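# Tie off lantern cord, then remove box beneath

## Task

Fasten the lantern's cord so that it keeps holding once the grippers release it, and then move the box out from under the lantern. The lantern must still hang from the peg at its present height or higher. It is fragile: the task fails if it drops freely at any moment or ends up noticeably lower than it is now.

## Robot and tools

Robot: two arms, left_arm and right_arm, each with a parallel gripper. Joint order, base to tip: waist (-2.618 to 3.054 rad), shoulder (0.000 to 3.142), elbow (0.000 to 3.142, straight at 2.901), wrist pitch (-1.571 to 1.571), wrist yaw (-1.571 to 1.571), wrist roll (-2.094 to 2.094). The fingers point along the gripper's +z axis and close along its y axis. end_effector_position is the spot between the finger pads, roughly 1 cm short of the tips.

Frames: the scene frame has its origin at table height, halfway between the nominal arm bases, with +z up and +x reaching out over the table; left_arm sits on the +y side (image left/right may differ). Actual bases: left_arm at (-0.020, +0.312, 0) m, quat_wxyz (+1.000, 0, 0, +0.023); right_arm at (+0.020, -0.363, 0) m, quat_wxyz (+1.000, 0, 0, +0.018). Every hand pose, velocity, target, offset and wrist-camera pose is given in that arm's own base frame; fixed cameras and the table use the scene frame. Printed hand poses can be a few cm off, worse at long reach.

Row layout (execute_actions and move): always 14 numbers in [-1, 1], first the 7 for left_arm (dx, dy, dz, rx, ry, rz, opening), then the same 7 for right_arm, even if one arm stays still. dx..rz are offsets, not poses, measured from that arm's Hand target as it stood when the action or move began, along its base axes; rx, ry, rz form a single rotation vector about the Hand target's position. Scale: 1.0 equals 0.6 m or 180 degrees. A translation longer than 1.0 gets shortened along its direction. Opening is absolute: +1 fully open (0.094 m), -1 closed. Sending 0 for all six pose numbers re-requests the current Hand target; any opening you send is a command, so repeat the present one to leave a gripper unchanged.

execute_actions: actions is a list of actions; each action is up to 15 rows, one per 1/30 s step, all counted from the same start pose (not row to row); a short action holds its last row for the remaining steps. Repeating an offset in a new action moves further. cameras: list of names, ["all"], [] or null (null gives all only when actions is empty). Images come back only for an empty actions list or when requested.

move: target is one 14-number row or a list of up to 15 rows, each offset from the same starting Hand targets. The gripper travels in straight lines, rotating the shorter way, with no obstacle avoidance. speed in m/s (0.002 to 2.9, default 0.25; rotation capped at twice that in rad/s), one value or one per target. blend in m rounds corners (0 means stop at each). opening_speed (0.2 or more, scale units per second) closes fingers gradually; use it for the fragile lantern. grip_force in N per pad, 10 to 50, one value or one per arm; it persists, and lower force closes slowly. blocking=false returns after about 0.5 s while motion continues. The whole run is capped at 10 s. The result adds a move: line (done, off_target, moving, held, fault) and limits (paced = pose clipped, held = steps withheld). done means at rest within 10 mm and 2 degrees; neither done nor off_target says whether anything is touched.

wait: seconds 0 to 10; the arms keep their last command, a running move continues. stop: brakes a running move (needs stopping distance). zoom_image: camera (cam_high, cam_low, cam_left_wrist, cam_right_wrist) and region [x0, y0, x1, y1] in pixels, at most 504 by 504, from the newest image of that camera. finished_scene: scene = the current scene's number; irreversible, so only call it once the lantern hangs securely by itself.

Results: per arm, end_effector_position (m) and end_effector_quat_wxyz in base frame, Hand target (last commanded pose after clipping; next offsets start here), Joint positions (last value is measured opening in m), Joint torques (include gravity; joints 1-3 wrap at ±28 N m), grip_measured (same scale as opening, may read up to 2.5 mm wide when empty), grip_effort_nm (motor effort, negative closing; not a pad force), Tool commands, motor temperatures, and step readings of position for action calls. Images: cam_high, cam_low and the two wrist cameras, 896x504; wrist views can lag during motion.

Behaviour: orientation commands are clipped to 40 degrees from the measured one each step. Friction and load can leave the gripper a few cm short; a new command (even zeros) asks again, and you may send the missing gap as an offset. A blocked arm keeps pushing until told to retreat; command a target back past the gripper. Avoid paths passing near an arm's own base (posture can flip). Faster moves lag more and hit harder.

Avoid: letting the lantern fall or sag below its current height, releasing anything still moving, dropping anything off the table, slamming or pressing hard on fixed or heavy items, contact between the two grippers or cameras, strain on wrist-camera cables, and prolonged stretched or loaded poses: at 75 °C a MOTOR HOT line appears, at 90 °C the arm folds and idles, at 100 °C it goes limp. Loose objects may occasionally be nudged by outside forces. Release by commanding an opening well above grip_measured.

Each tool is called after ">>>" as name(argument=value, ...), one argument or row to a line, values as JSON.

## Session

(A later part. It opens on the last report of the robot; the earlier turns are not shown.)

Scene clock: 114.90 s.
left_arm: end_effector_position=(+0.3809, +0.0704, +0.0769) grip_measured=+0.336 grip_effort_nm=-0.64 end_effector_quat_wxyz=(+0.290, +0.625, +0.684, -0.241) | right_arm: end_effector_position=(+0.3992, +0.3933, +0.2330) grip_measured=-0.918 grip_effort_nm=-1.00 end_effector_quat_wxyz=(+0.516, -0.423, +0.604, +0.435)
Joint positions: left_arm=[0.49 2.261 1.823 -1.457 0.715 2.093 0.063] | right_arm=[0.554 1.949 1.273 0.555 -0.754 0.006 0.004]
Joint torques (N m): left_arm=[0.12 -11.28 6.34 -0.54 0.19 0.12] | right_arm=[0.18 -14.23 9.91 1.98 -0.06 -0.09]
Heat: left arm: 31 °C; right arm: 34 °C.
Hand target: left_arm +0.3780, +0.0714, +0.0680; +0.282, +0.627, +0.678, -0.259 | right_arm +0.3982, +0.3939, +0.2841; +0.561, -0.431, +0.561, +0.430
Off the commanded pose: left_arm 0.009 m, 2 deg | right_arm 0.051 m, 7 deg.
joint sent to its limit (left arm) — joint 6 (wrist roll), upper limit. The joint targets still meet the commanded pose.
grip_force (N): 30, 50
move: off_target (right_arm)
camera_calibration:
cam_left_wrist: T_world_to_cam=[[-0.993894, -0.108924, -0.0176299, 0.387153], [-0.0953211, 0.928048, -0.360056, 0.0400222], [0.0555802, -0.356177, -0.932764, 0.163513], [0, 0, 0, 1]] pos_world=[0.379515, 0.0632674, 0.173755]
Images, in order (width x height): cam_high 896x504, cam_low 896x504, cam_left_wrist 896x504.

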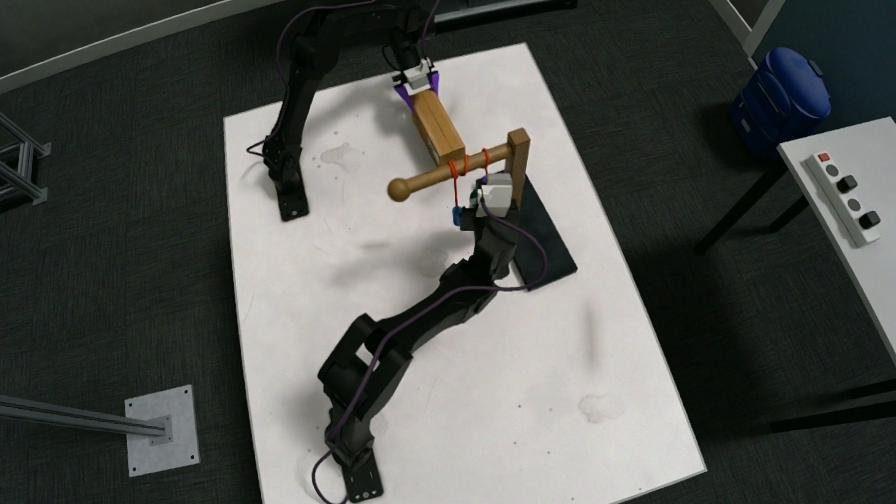

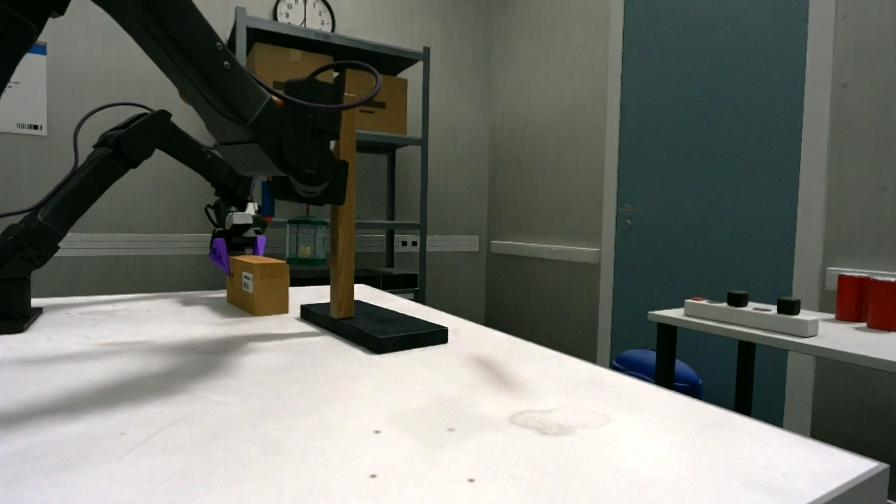

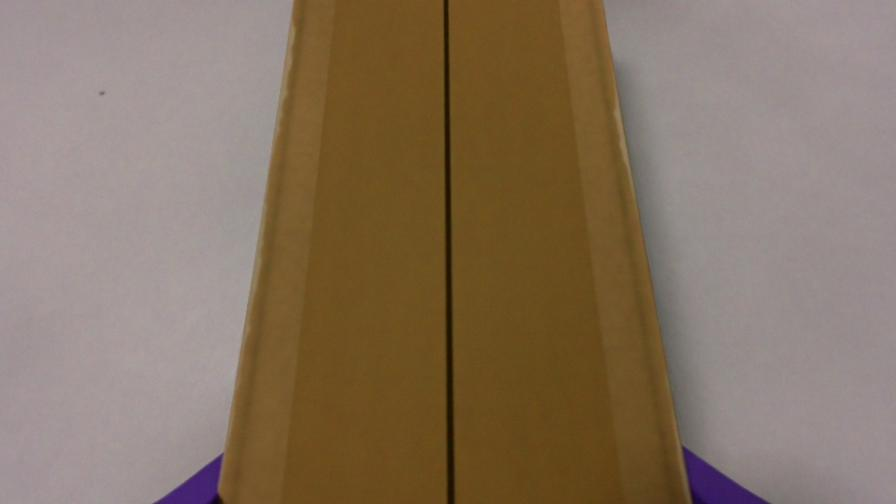

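>>> move(
  target=[
    [0,0,-0.004,0,0,0,1,0,0,-0.035,0,0,0,-1],
    [-0.01,0.06,0.13,0,0,0,1,0,0,-0.055,0,0,0,-1],
  ],
  speed=0.06,
  opening_speed=1,
  cameras=["cam_low","cam_high"],
)

>>> zoom_image(
  camera="cam_low",
  region=[200, 150, 400, 350],
)

>>> zoom_image(
  camera="cam_high",
  region=[380, 110, 540, 270],
)

Scene clock: 118.97 s.
left_arm: end_effector_position=(+0.3708, +0.1067, +0.1286) grip_measured=+0.999 grip_effort_nm=0.09 end_effector_quat_wxyz=(+0.297, +0.613, +0.707, -0.194) | right_arm: end_effector_position=(+0.3990, +0.3932, +0.2455) grip_measured=-0.918 grip_effort_nm=-1.00 end_effector_quat_wxyz=(+0.545, -0.427, +0.578, +0.433)
Joint positions: left_arm=[0.578 2.175 1.918 -1.57 0.685 2.098 0.094] | right_arm=[0.554 1.949 1.258 0.648 -0.754 0.006 0.004]
Joint torques (N m): left_arm=[0.4 -17.11 6.38 -0.32 0.45 -0.05] | right_arm=[0.17 -9.92 6.31 2.15 -0.02 -0.11]
Heat: left arm: 31 °C; right arm: 35 °C.
Hand target: left_arm +0.3720, +0.1075, +0.1459; +0.282, +0.627, +0.678, -0.259 | right_arm +0.3982, +0.3939, +0.2511; +0.561, -0.431, +0.561, +0.430
Off the commanded pose: left_arm 0.017 m, 9 deg | right_arm 0.006 m, 3 deg.
joint sent to its limit (left arm) — joint 4 (wrist pitch), lower limit. The joint targets are off in orientation, not in position.
grip_force (N): 30, 50
move: off_target (left_arm, right_arm)
Images, in order (width x height): cam_high 896x504, cam_low 896x504.

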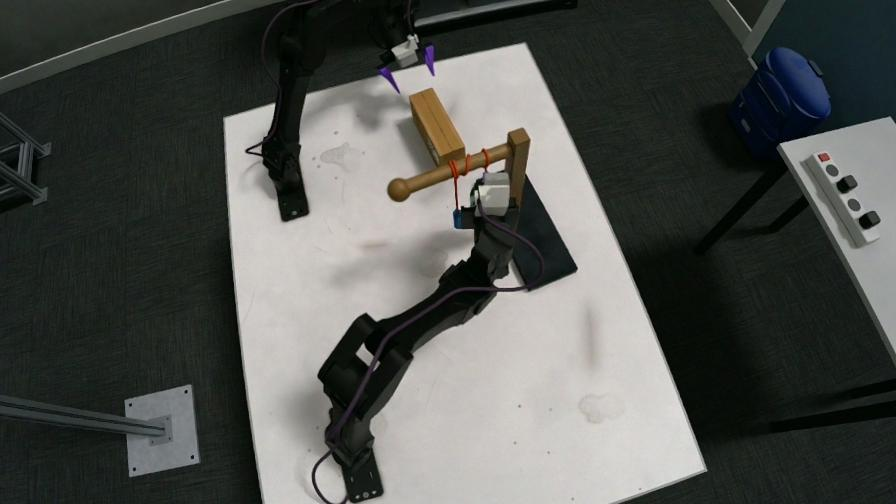

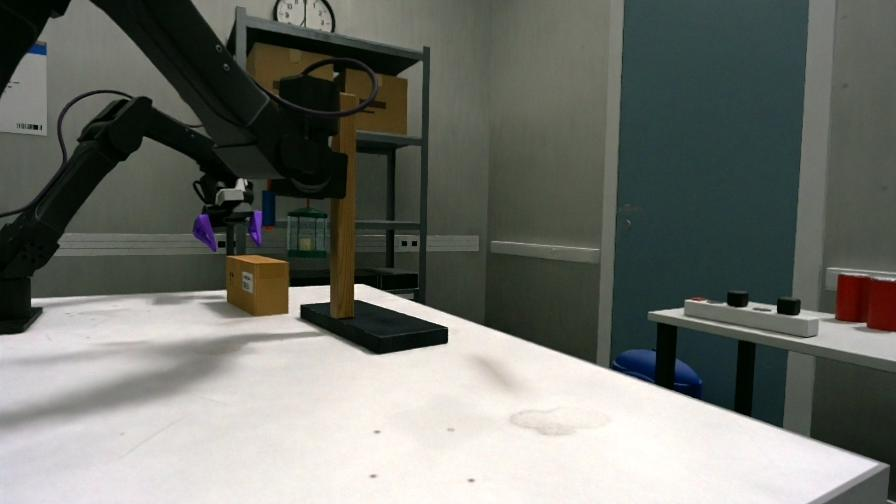

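Scaled by 2.520 from the camera's 896x504 image, which has a finer 1280x720 frame.

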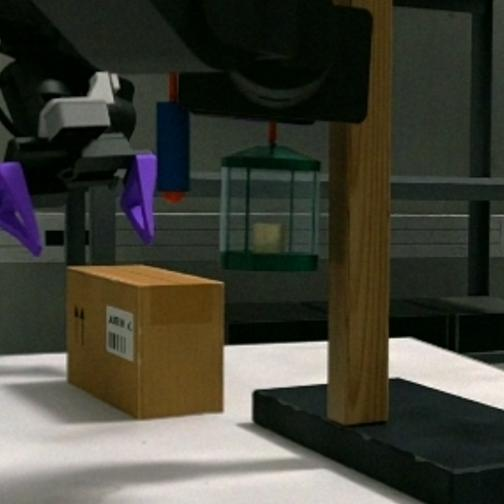

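Scaled by 3.150 from the camera's 896x504 image, which has a finer 1280x720 frame.

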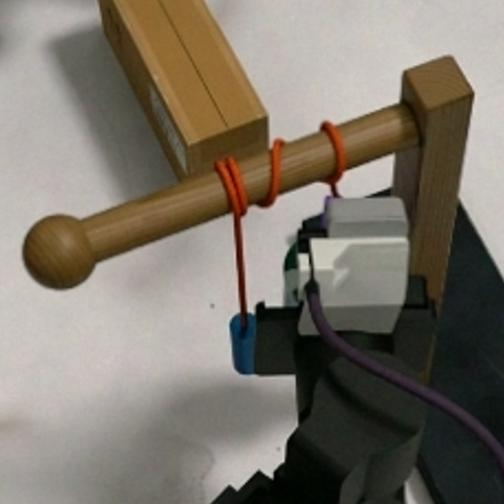

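>>> move(
  target=[
    [-0.02,-0.02,0.03,0,0,0,1,0,0,-0.04,0,0,0,-1],
  ],
  speed=0.03,
  cameras=["cam_low"],
)

>>> zoom_image(
  camera="cam_low",
  region=[200, 150, 400, 350],
)

Scene clock: 123.77 s.
left_arm: end_effector_position=(+0.3641, +0.1024, +0.1519) grip_measured=+0.999 grip_effort_nm=0.09 end_effector_quat_wxyz=(+0.302, +0.614, +0.709, -0.172) | right_arm: end_effector_position=(+0.3980, +0.3926, +0.2412) grip_measured=-0.918 grip_effort_nm=-1.00 end_effector_quat_wxyz=(+0.566, -0.429, +0.556, +0.431)
Joint positions: left_arm=[0.578 2.09 1.888 -1.57 0.685 2.077 0.094] | right_arm=[0.554 1.973 1.22 0.77 -0.754 0.006 0.004]
Joint torques (N m): left_arm=[-0.21 -16.81 3.88 -0.21 0.5 -0.1] | right_arm=[0.16 -8.62 5.67 1.85 0 -0.09]
Heat: left arm: 30 °C; right arm: 35 °C.
Hand target: left_arm +0.3600, +0.0955, +0.1640; +0.282, +0.627, +0.678, -0.259 | right_arm +0.3982, +0.3939, +0.2272; +0.561, -0.431, +0.561, +0.430
Off the commanded pose: left_arm 0.015 m, 11 deg | right_arm 0.014 m, 1 deg.
joint sent to its limit (left arm) — joint 4 (wrist pitch), lower limit. The joint targets are off in orientation, not in position.
grip_force (N): 30, 50
move: off_target (left_arm, right_arm)
Images, in order (width x height): cam_low 896x504.

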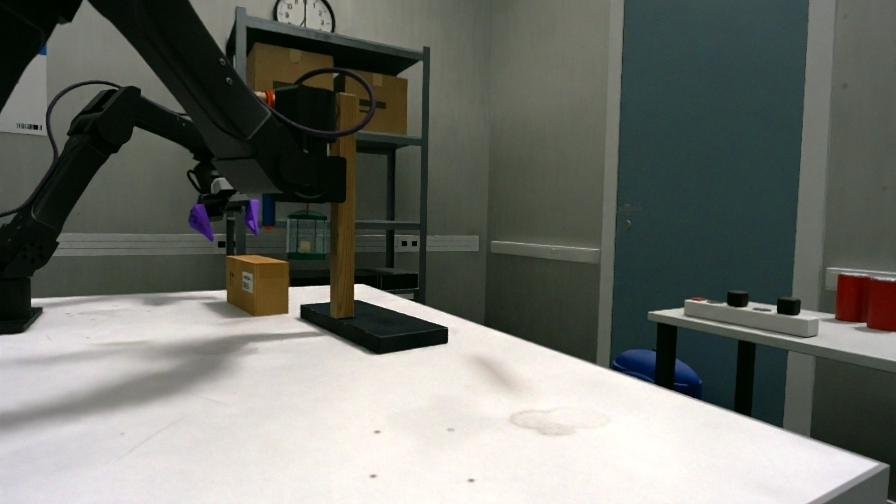

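Scaled by 2.520 from the camera's 896x504 image, which has a finer 1280x720 frame.

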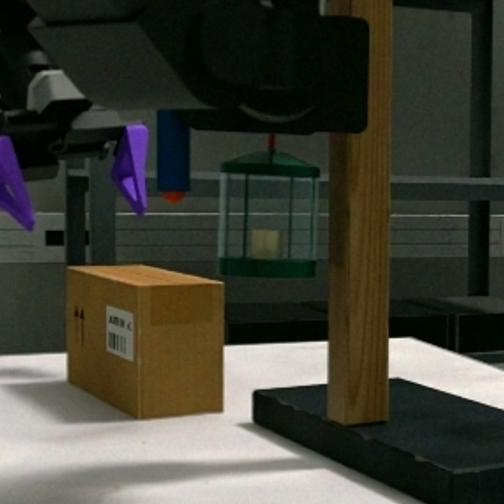

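>>> move(
  target=[
    [0,0,0,0,0,0,1,0,0,-0.03,0,0,0,-1],
  ],
  speed=0.03,
  cameras=["cam_low"],
)

>>> zoom_image(
  camera="cam_low",
  region=[200, 150, 400, 350],
)

Scene clock: 125.90 s.
left_arm: end_effector_position=(+0.3641, +0.1023, +0.1518) grip_measured=+0.999 grip_effort_nm=0.10 end_effector_quat_wxyz=(+0.302, +0.614, +0.709, -0.172) | right_arm: end_effector_position=(+0.3972, +0.3922, +0.2392) grip_measured=-0.918 grip_effort_nm=-1.00 end_effector_quat_wxyz=(+0.585, -0.431, +0.537, +0.429)
Joint positions: left_arm=[0.578 2.09 1.887 -1.57 0.685 2.077 0.094] | right_arm=[0.554 1.997 1.196 0.872 -0.754 0.006 0.004]
Joint torques (N m): left_arm=[-0.21 -16.8 3.84 -0.21 0.51 -0.07] | right_arm=[0.13 -7.86 5.01 1.47 0.03 -0.09]
Heat: left arm: 30 °C; right arm: 35 °C.
Hand target: left_arm +0.3600, +0.0954, +0.1640; +0.282, +0.627, +0.678, -0.259 | right_arm +0.3982, +0.3939, +0.2090; +0.561, -0.431, +0.561, +0.430
Off the commanded pose: left_arm 0.015 m, 11 deg | right_arm 0.030 m, 4 deg.
joint sent to its limit (left arm) — joint 4 (wrist pitch), lower limit. The joint targets are off in orientation, not in position.
grip_force (N): 30, 50
move: off_target (left_arm, right_arm)
Images, in order (width x height): cam_low 896x504.

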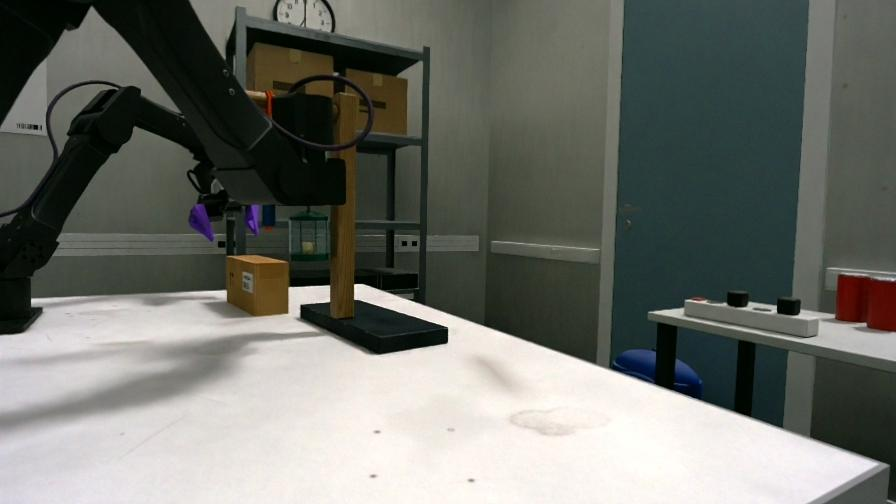

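Scaled by 2.520 from the camera's 896x504 image, which has a finer 1280x720 frame.

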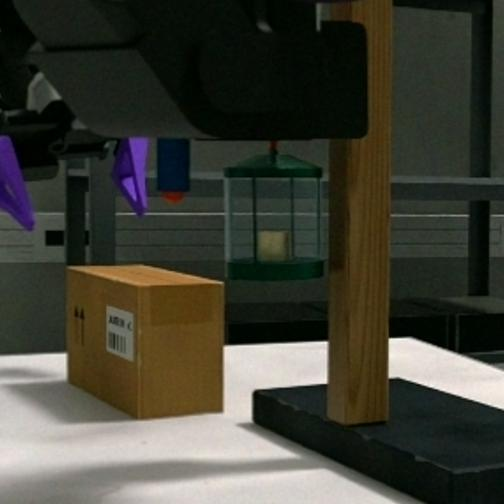

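>>> execute_actions(
  actions=[],
  cameras=["cam_high","cam_right_wrist","cam_left_wrist"],
)

>>> zoom_image(
  camera="cam_high",
  region=[400, 110, 560, 270],
)

>>> zoom_image(
  camera="cam_right_wrist",
  region=[250, 0, 754, 504],
)

Scene clock: 129.93 s.
left_arm: end_effector_position=(+0.3641, +0.1023, +0.1518) grip_measured=+0.999 grip_effort_nm=0.09 end_effector_quat_wxyz=(+0.302, +0.614, +0.709, -0.172) | right_arm: end_effector_position=(+0.3972, +0.3922, +0.2393) grip_measured=-0.918 grip_effort_nm=-1.00 end_effector_quat_wxyz=(+0.585, -0.431, +0.537, +0.429)
Joint positions: left_arm=[0.578 2.09 1.887 -1.57 0.685 2.077 0.094] | right_arm=[0.554 1.997 1.196 0.873 -0.754 0.006 0.004]
Joint velocities: within noise
Joint torques (N m): left_arm=[-0.24 -16.77 3.86 -0.21 0.51 -0.07] | right_arm=[0.16 -7.87 5.04 1.49 0.03 -0.08]
Motor temperatures (°C): left_arm=[23 29 27 30 25 26 26] | right_arm=[26 35 31 34 24 25 24]
Heat: left arm: 30 °C; right arm: 35 °C.
Hand target: left_arm +0.3600, +0.0954, +0.1640; +0.282, +0.627, +0.678, -0.259 | right_arm +0.3982, +0.3939, +0.2090; +0.560, -0.431, +0.561, +0.430
Tool commands: left_gripper/opening=+1.0 right_gripper/opening=-1.0
Off the commanded pose: left_arm 0.015 m, 11 deg | right_arm 0.030 m, 4 deg.
grip_force (N): 30, 50
camera_calibration:
cam_left_wrist: T_world_to_cam=[[-0.974653, -0.194262, -0.110967, 0.391093], [-0.155112, 0.944201, -0.290559, 0.0452879], [0.16122, -0.265982, -0.950401, 0.200595], [0, 0, 0, 1]] pos_world=[0.355865, 0.0865682, 0.247203]
cam_right_wrist: T_world_to_cam=[[0.966879, -0.248378, 0.058759, -0.299512], [-0.0385656, -0.369744, -0.928333, 0.422539], [0.252303, 0.89532, -0.367077, -0.273455], [0, 0, 0, 1]] pos_world=[0.374881, 0.326669, 0.309477]
Images, in order (width x height): cam_high 896x504, cam_left_wrist 896x504, cam_right_wrist 896x504.

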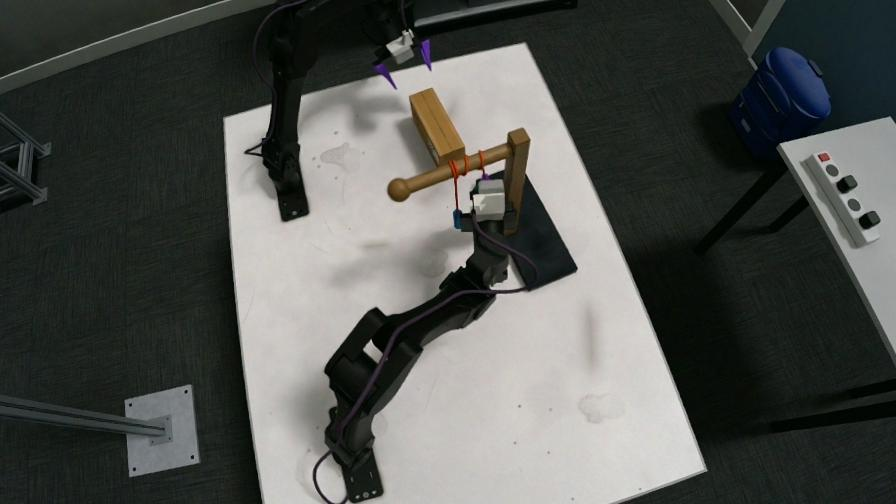

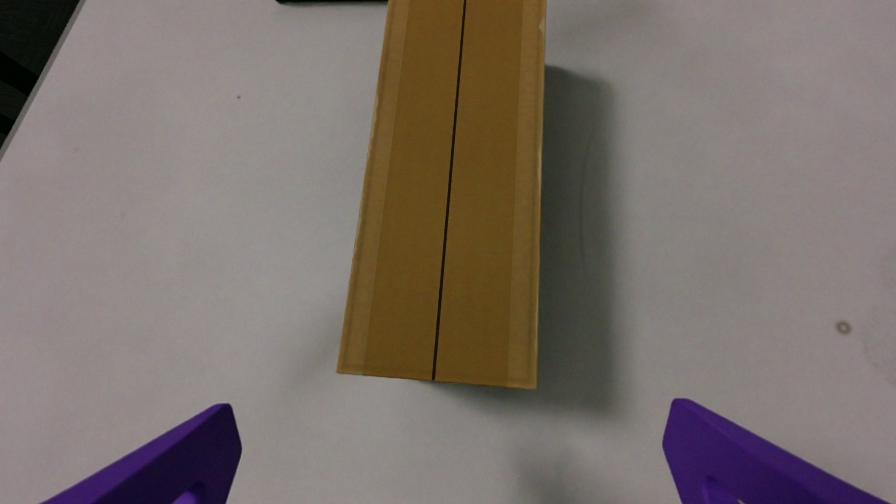

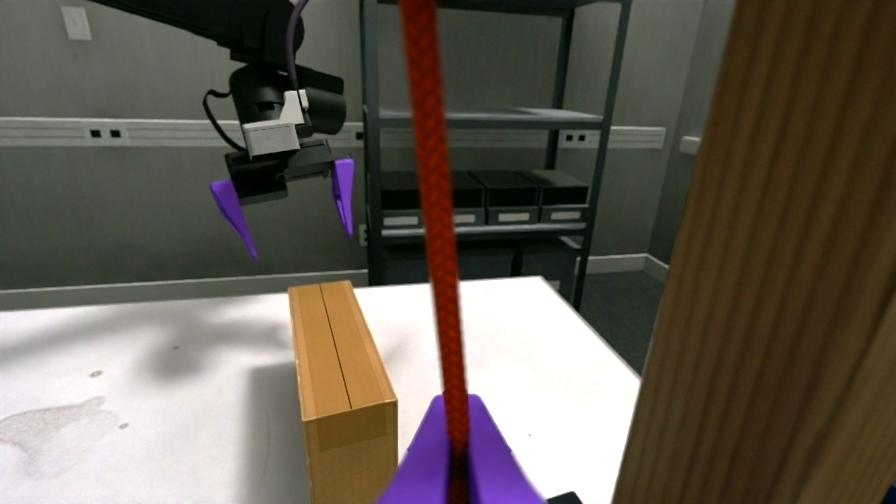

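Scaled by 3.150 from the camera's 896x504 image, which has a finer 1280x720 frame.

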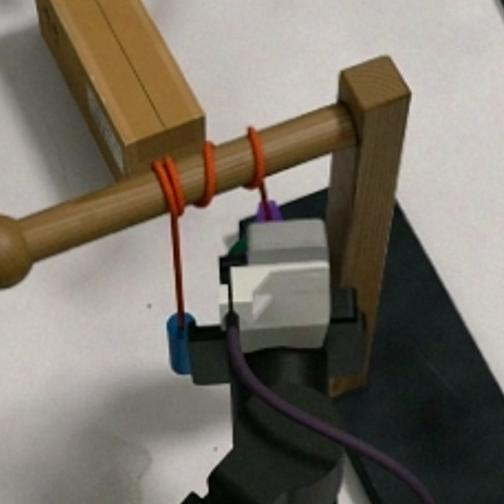

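Scaled by 1.000.

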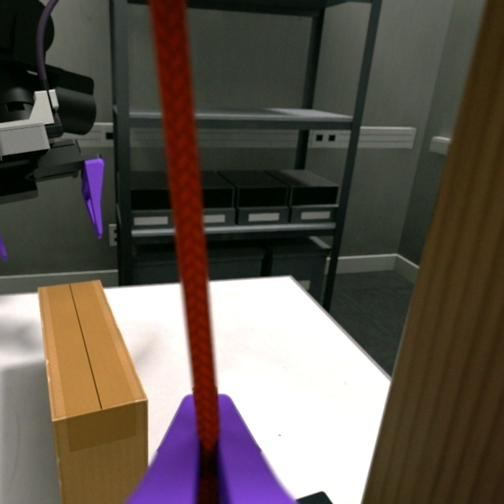

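>>> move(
  target=[
    [0,0,0,0,0,0,1,0,0,-0.02,0,0,0,-1],
  ],
  speed=0.03,
  cameras=["cam_low"],
)

>>> zoom_image(
  camera="cam_low",
  region=[200, 150, 400, 350],
)

Scene clock: 133.93 s.
left_arm: end_effector_position=(+0.3641, +0.1023, +0.1518) grip_measured=+0.999 grip_effort_nm=0.09 end_effector_quat_wxyz=(+0.302, +0.614, +0.709, -0.172) | right_arm: end_effector_position=(+0.3961, +0.3915, +0.2384) grip_measured=-0.918 grip_effort_nm=-1.00 end_effector_quat_wxyz=(+0.597, -0.432, +0.523, +0.428)
Joint positions: left_arm=[0.578 2.09 1.887 -1.57 0.685 2.077 0.094] | right_arm=[0.554 2.013 1.181 0.941 -0.754 0.006 0.004]
Joint torques (N m): left_arm=[-0.17 -16.83 3.9 -0.21 0.5 -0.07] | right_arm=[0.17 -7.34 4.57 1.26 0.04 -0.07]
Heat: left arm: 30 °C; right arm: 35 °C.
Hand target: left_arm +0.3600, +0.0954, +0.1640; +0.282, +0.627, +0.678, -0.259 | right_arm +0.3981, +0.3939, +0.1971; +0.560, -0.431, +0.561, +0.430
Off the commanded pose: left_arm 0.015 m, 11 deg | right_arm 0.041 m, 6 deg.
joint sent to its limit (left arm) — joint 4 (wrist pitch), lower limit. The joint targets are off in orientation, not in position.
grip_force (N): 30, 50
move: off_target (left_arm, right_arm)
Images, in order (width x height): cam_low 896x504.

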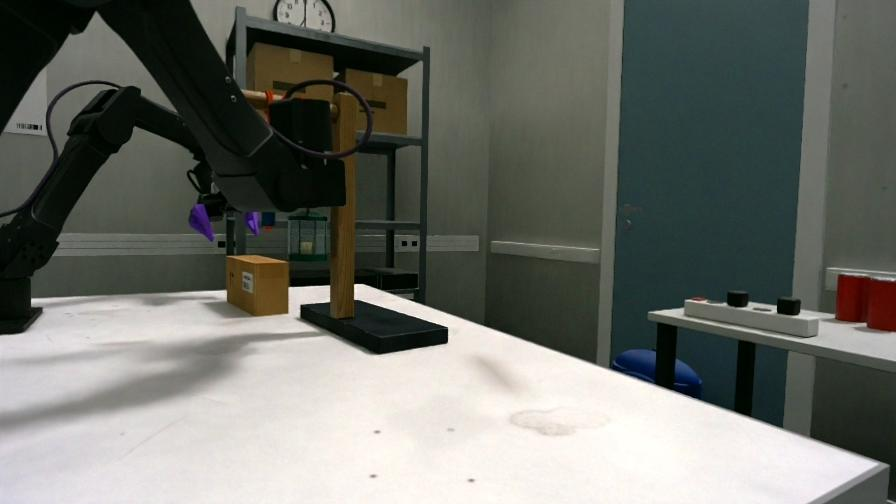

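Scaled by 2.520 from the camera's 896x504 image, which has a finer 1280x720 frame.

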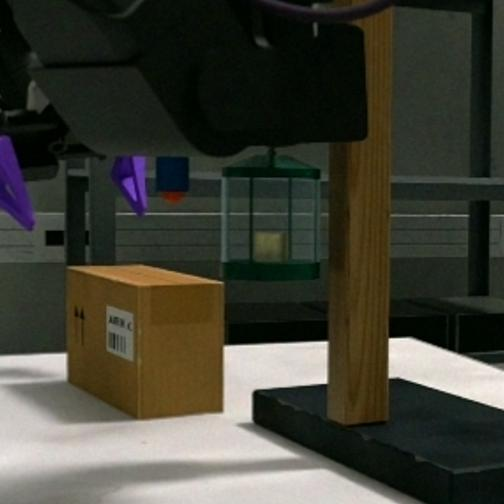

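>>> move(
  target=[
    [0.0,0,0,0,0,0,1,0,0,0.055,0,0,0,-1],
    [0.0,0,0,0,0,0,1,0,0,0.055,0,0,0,-0.55],
  ],
  opening_speed=0.2,
  speed=0.04,
  cameras=["cam_right_wrist","cam_low"],
)

>>> zoom_image(
  camera="cam_low",
  region=[200, 150, 400, 350],
)

Scene clock: 138.77 s.
left_arm: end_effector_position=(+0.3641, +0.1023, +0.1518) grip_measured=+0.999 grip_effort_nm=0.09 end_effector_quat_wxyz=(+0.302, +0.614, +0.709, -0.172) | right_arm: end_effector_position=(+0.3979, +0.3930, +0.2231) grip_measured=-0.551 grip_effort_nm=0.10 end_effector_quat_wxyz=(+0.557, -0.429, +0.564, +0.433)
Joint positions: left_arm=[0.578 2.09 1.887 -1.57 0.685 2.077 0.094] | right_arm=[0.554 2.001 1.2 0.794 -0.757 0.006 0.021]
Joint torques (N m): left_arm=[-0.2 -16.81 3.89 -0.21 0.5 -0.07] | right_arm=[0.16 -11.03 7.45 1.53 0.03 -0.09]
Heat: left arm: 30 °C; right arm: 35 °C.
Hand target: left_arm +0.3600, +0.0954, +0.1640; +0.282, +0.627, +0.678, -0.259 | right_arm +0.3981, +0.3939, +0.2301; +0.561, -0.431, +0.561, +0.430
Off the commanded pose: left_arm 0.015 m, 11 deg | right_arm 0.007 m, 1 deg.
joint sent to its limit (left arm) — joint 4 (wrist pitch), lower limit. The joint targets are off in orientation, not in position.
grip_force (N): 30, 50
move: off_target (left_arm); target 2's new opening was sent with right_arm's hand 0.008 m and 4 deg from that target
camera_calibration:
cam_right_wrist: T_world_to_cam=[[0.969721, -0.244173, 0.00454768, -0.28964], [-0.0984263, -0.407801, -0.90775, 0.442023], [0.223503, 0.879817, -0.419486, -0.251127], [0, 0, 0, 1]] pos_world=[0.380504, 0.330481, 0.29722]
Images, in order (width x height): cam_low 896x504, cam_right_wrist 896x504.

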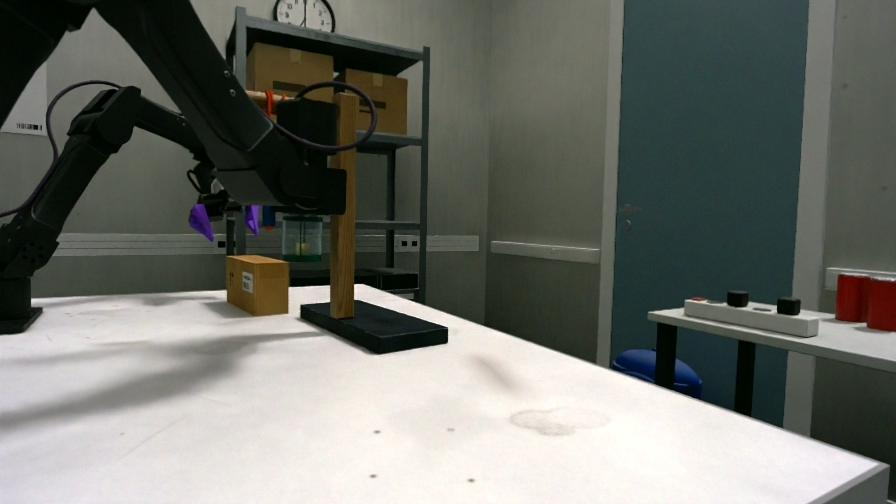

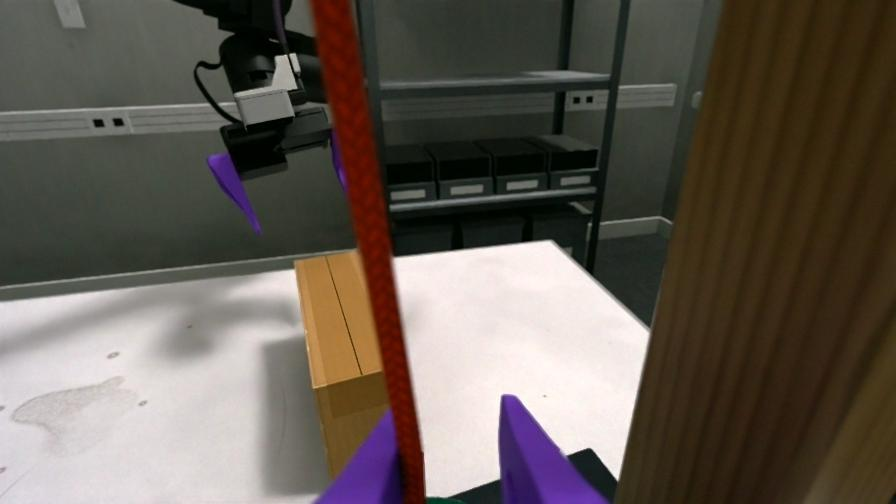

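Scaled by 2.520 from the camera's 896x504 image, which has a finer 1280x720 frame.

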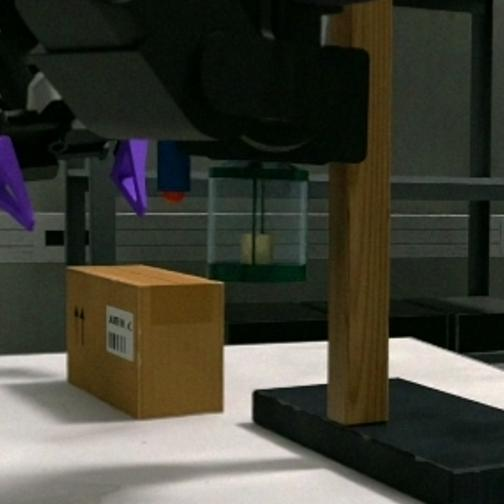

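>>> move(
  target=[
    [0,0,0,0,0,0,1,0,0,0.0,0,0,0,-0.2],
    [-0.03,-0.03,0.02,0,0,0,1,-0.07,-0.28,0.0,0,0,0,-0.2],
  ],
  opening_speed=0.5,
  speed=0.08,
  cameras=["cam_low"],
)

>>> wait(
  seconds=4,
  cameras=["cam_low","cam_high"],
)

>>> zoom_image(
  camera="cam_low",
  region=[200, 150, 400, 350],
)

>>> zoom_image(
  camera="cam_high",
  region=[380, 110, 540, 270],
)

Scene clock: 144.37 s.
left_arm: end_effector_position=(+0.3460, +0.0863, +0.1650) grip_measured=+0.999 grip_effort_nm=0.09 end_effector_quat_wxyz=(+0.301, +0.613, +0.709, -0.174) | right_arm: end_effector_position=(+0.3628, +0.2276, +0.2236) grip_measured=-0.201 grip_effort_nm=0.10 end_effector_quat_wxyz=(+0.554, -0.424, +0.570, +0.434)
Joint positions: left_arm=[0.568 1.989 1.791 -1.57 0.687 2.064 0.094] | right_arm=[0.165 1.683 0.786 0.875 -1.138 0.006 0.038]
Joint torques (N m): left_arm=[-0.59 -15.56 3.89 -0.21 0.52 -0.08] | right_arm=[-0.17 -9.16 4.97 1.57 -0.1 -0.11]
Heat: left arm: 30 °C; right arm: 36 °C.
Hand target: left_arm +0.3421, +0.0775, +0.1760; +0.282, +0.627, +0.678, -0.259 | right_arm +0.3562, +0.2258, +0.2301; +0.561, -0.431, +0.561, +0.430
Off the commanded pose: left_arm 0.015 m, 11 deg | right_arm 0.009 m, 2 deg.
joint sent to its limit (left arm) — joint 4 (wrist pitch), lower limit. The joint targets are off in orientation, not in position.
grip_force (N): 30, 50
move: off_target (left_arm)
Images, in order (width x height): cam_low 896x504.

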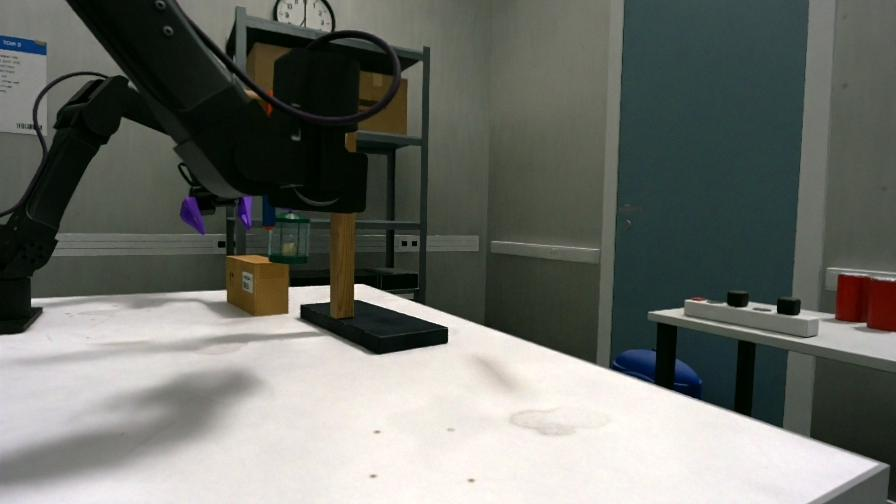

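Scene clock: 148.37 s.
left_arm: end_effector_position=(+0.3460, +0.0863, +0.1650) grip_measured=+0.999 grip_effort_nm=0.09 end_effector_quat_wxyz=(+0.301, +0.613, +0.709, -0.174) | right_arm: end_effector_position=(+0.3626, +0.2276, +0.2236) grip_measured=-0.201 grip_effort_nm=0.10 end_effector_quat_wxyz=(+0.554, -0.424, +0.570, +0.434)
Joint positions: left_arm=[0.568 1.989 1.791 -1.57 0.687 2.064 0.094] | right_arm=[0.165 1.683 0.786 0.875 -1.139 0.006 0.038]
Joint torques (N m): left_arm=[-0.57 -15.57 3.92 -0.21 0.53 -0.08] | right_arm=[-0.2 -9.16 4.98 1.57 -0.11 -0.1]
Heat: left arm: 30 °C; right arm: 36 °C.
Hand target: left_arm +0.3421, +0.0775, +0.1760; +0.282, +0.627, +0.678, -0.259 | right_arm +0.3562, +0.2259, +0.2301; +0.561, -0.431, +0.561, +0.430
Tool commands: left_gripper/opening=+1.0 right_gripper/opening=-0.2
Off the commanded pose: left_arm 0.015 m, 11 deg | right_arm 0.009 m, 2 deg.
grip_force (N): 30, 50
wait: 4.00 s; at rest by 0.17 s
Images, in order (width x height): cam_high 896x504, cam_low 896x504.

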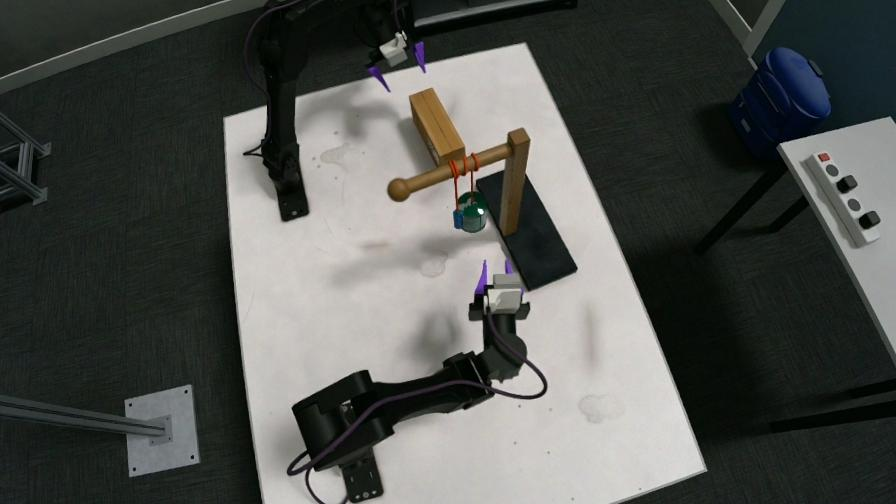

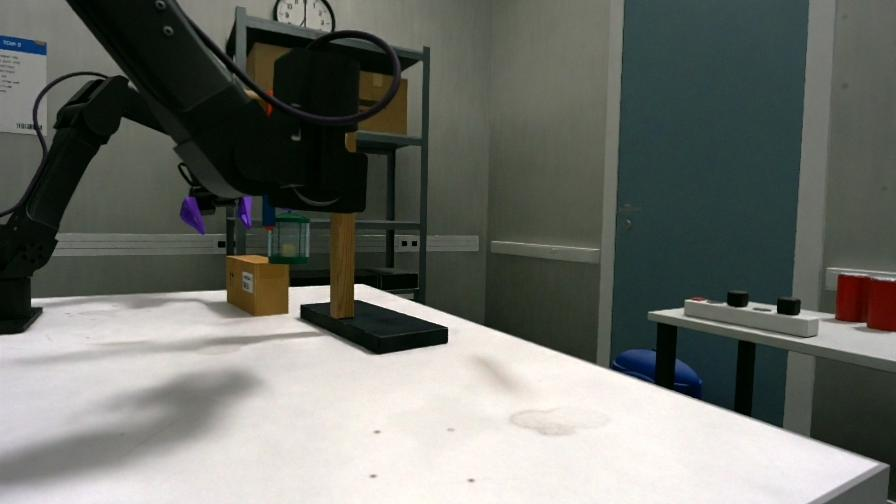

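Scaled by 2.520 from the camera's 896x504 image, which has a finer 1280x720 frame.

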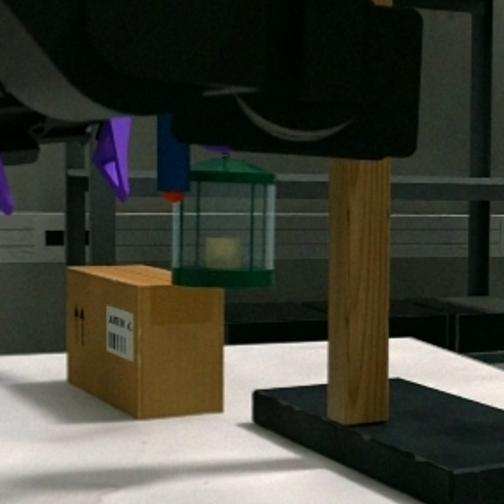

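Scaled by 3.150 from the camera's 896x504 image, which has a finer 1280x720 frame.

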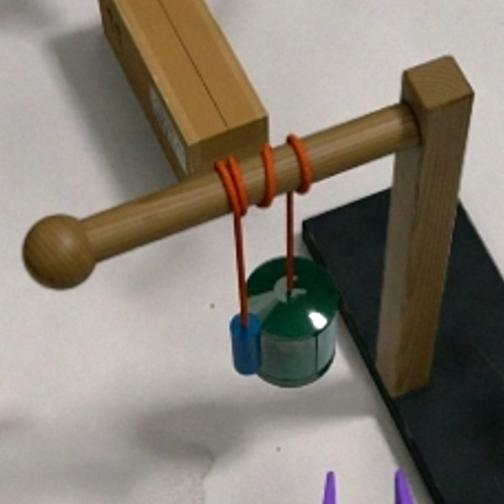

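>>> finished_scene(
  scene=2,
)

The scene is finished: the task was done.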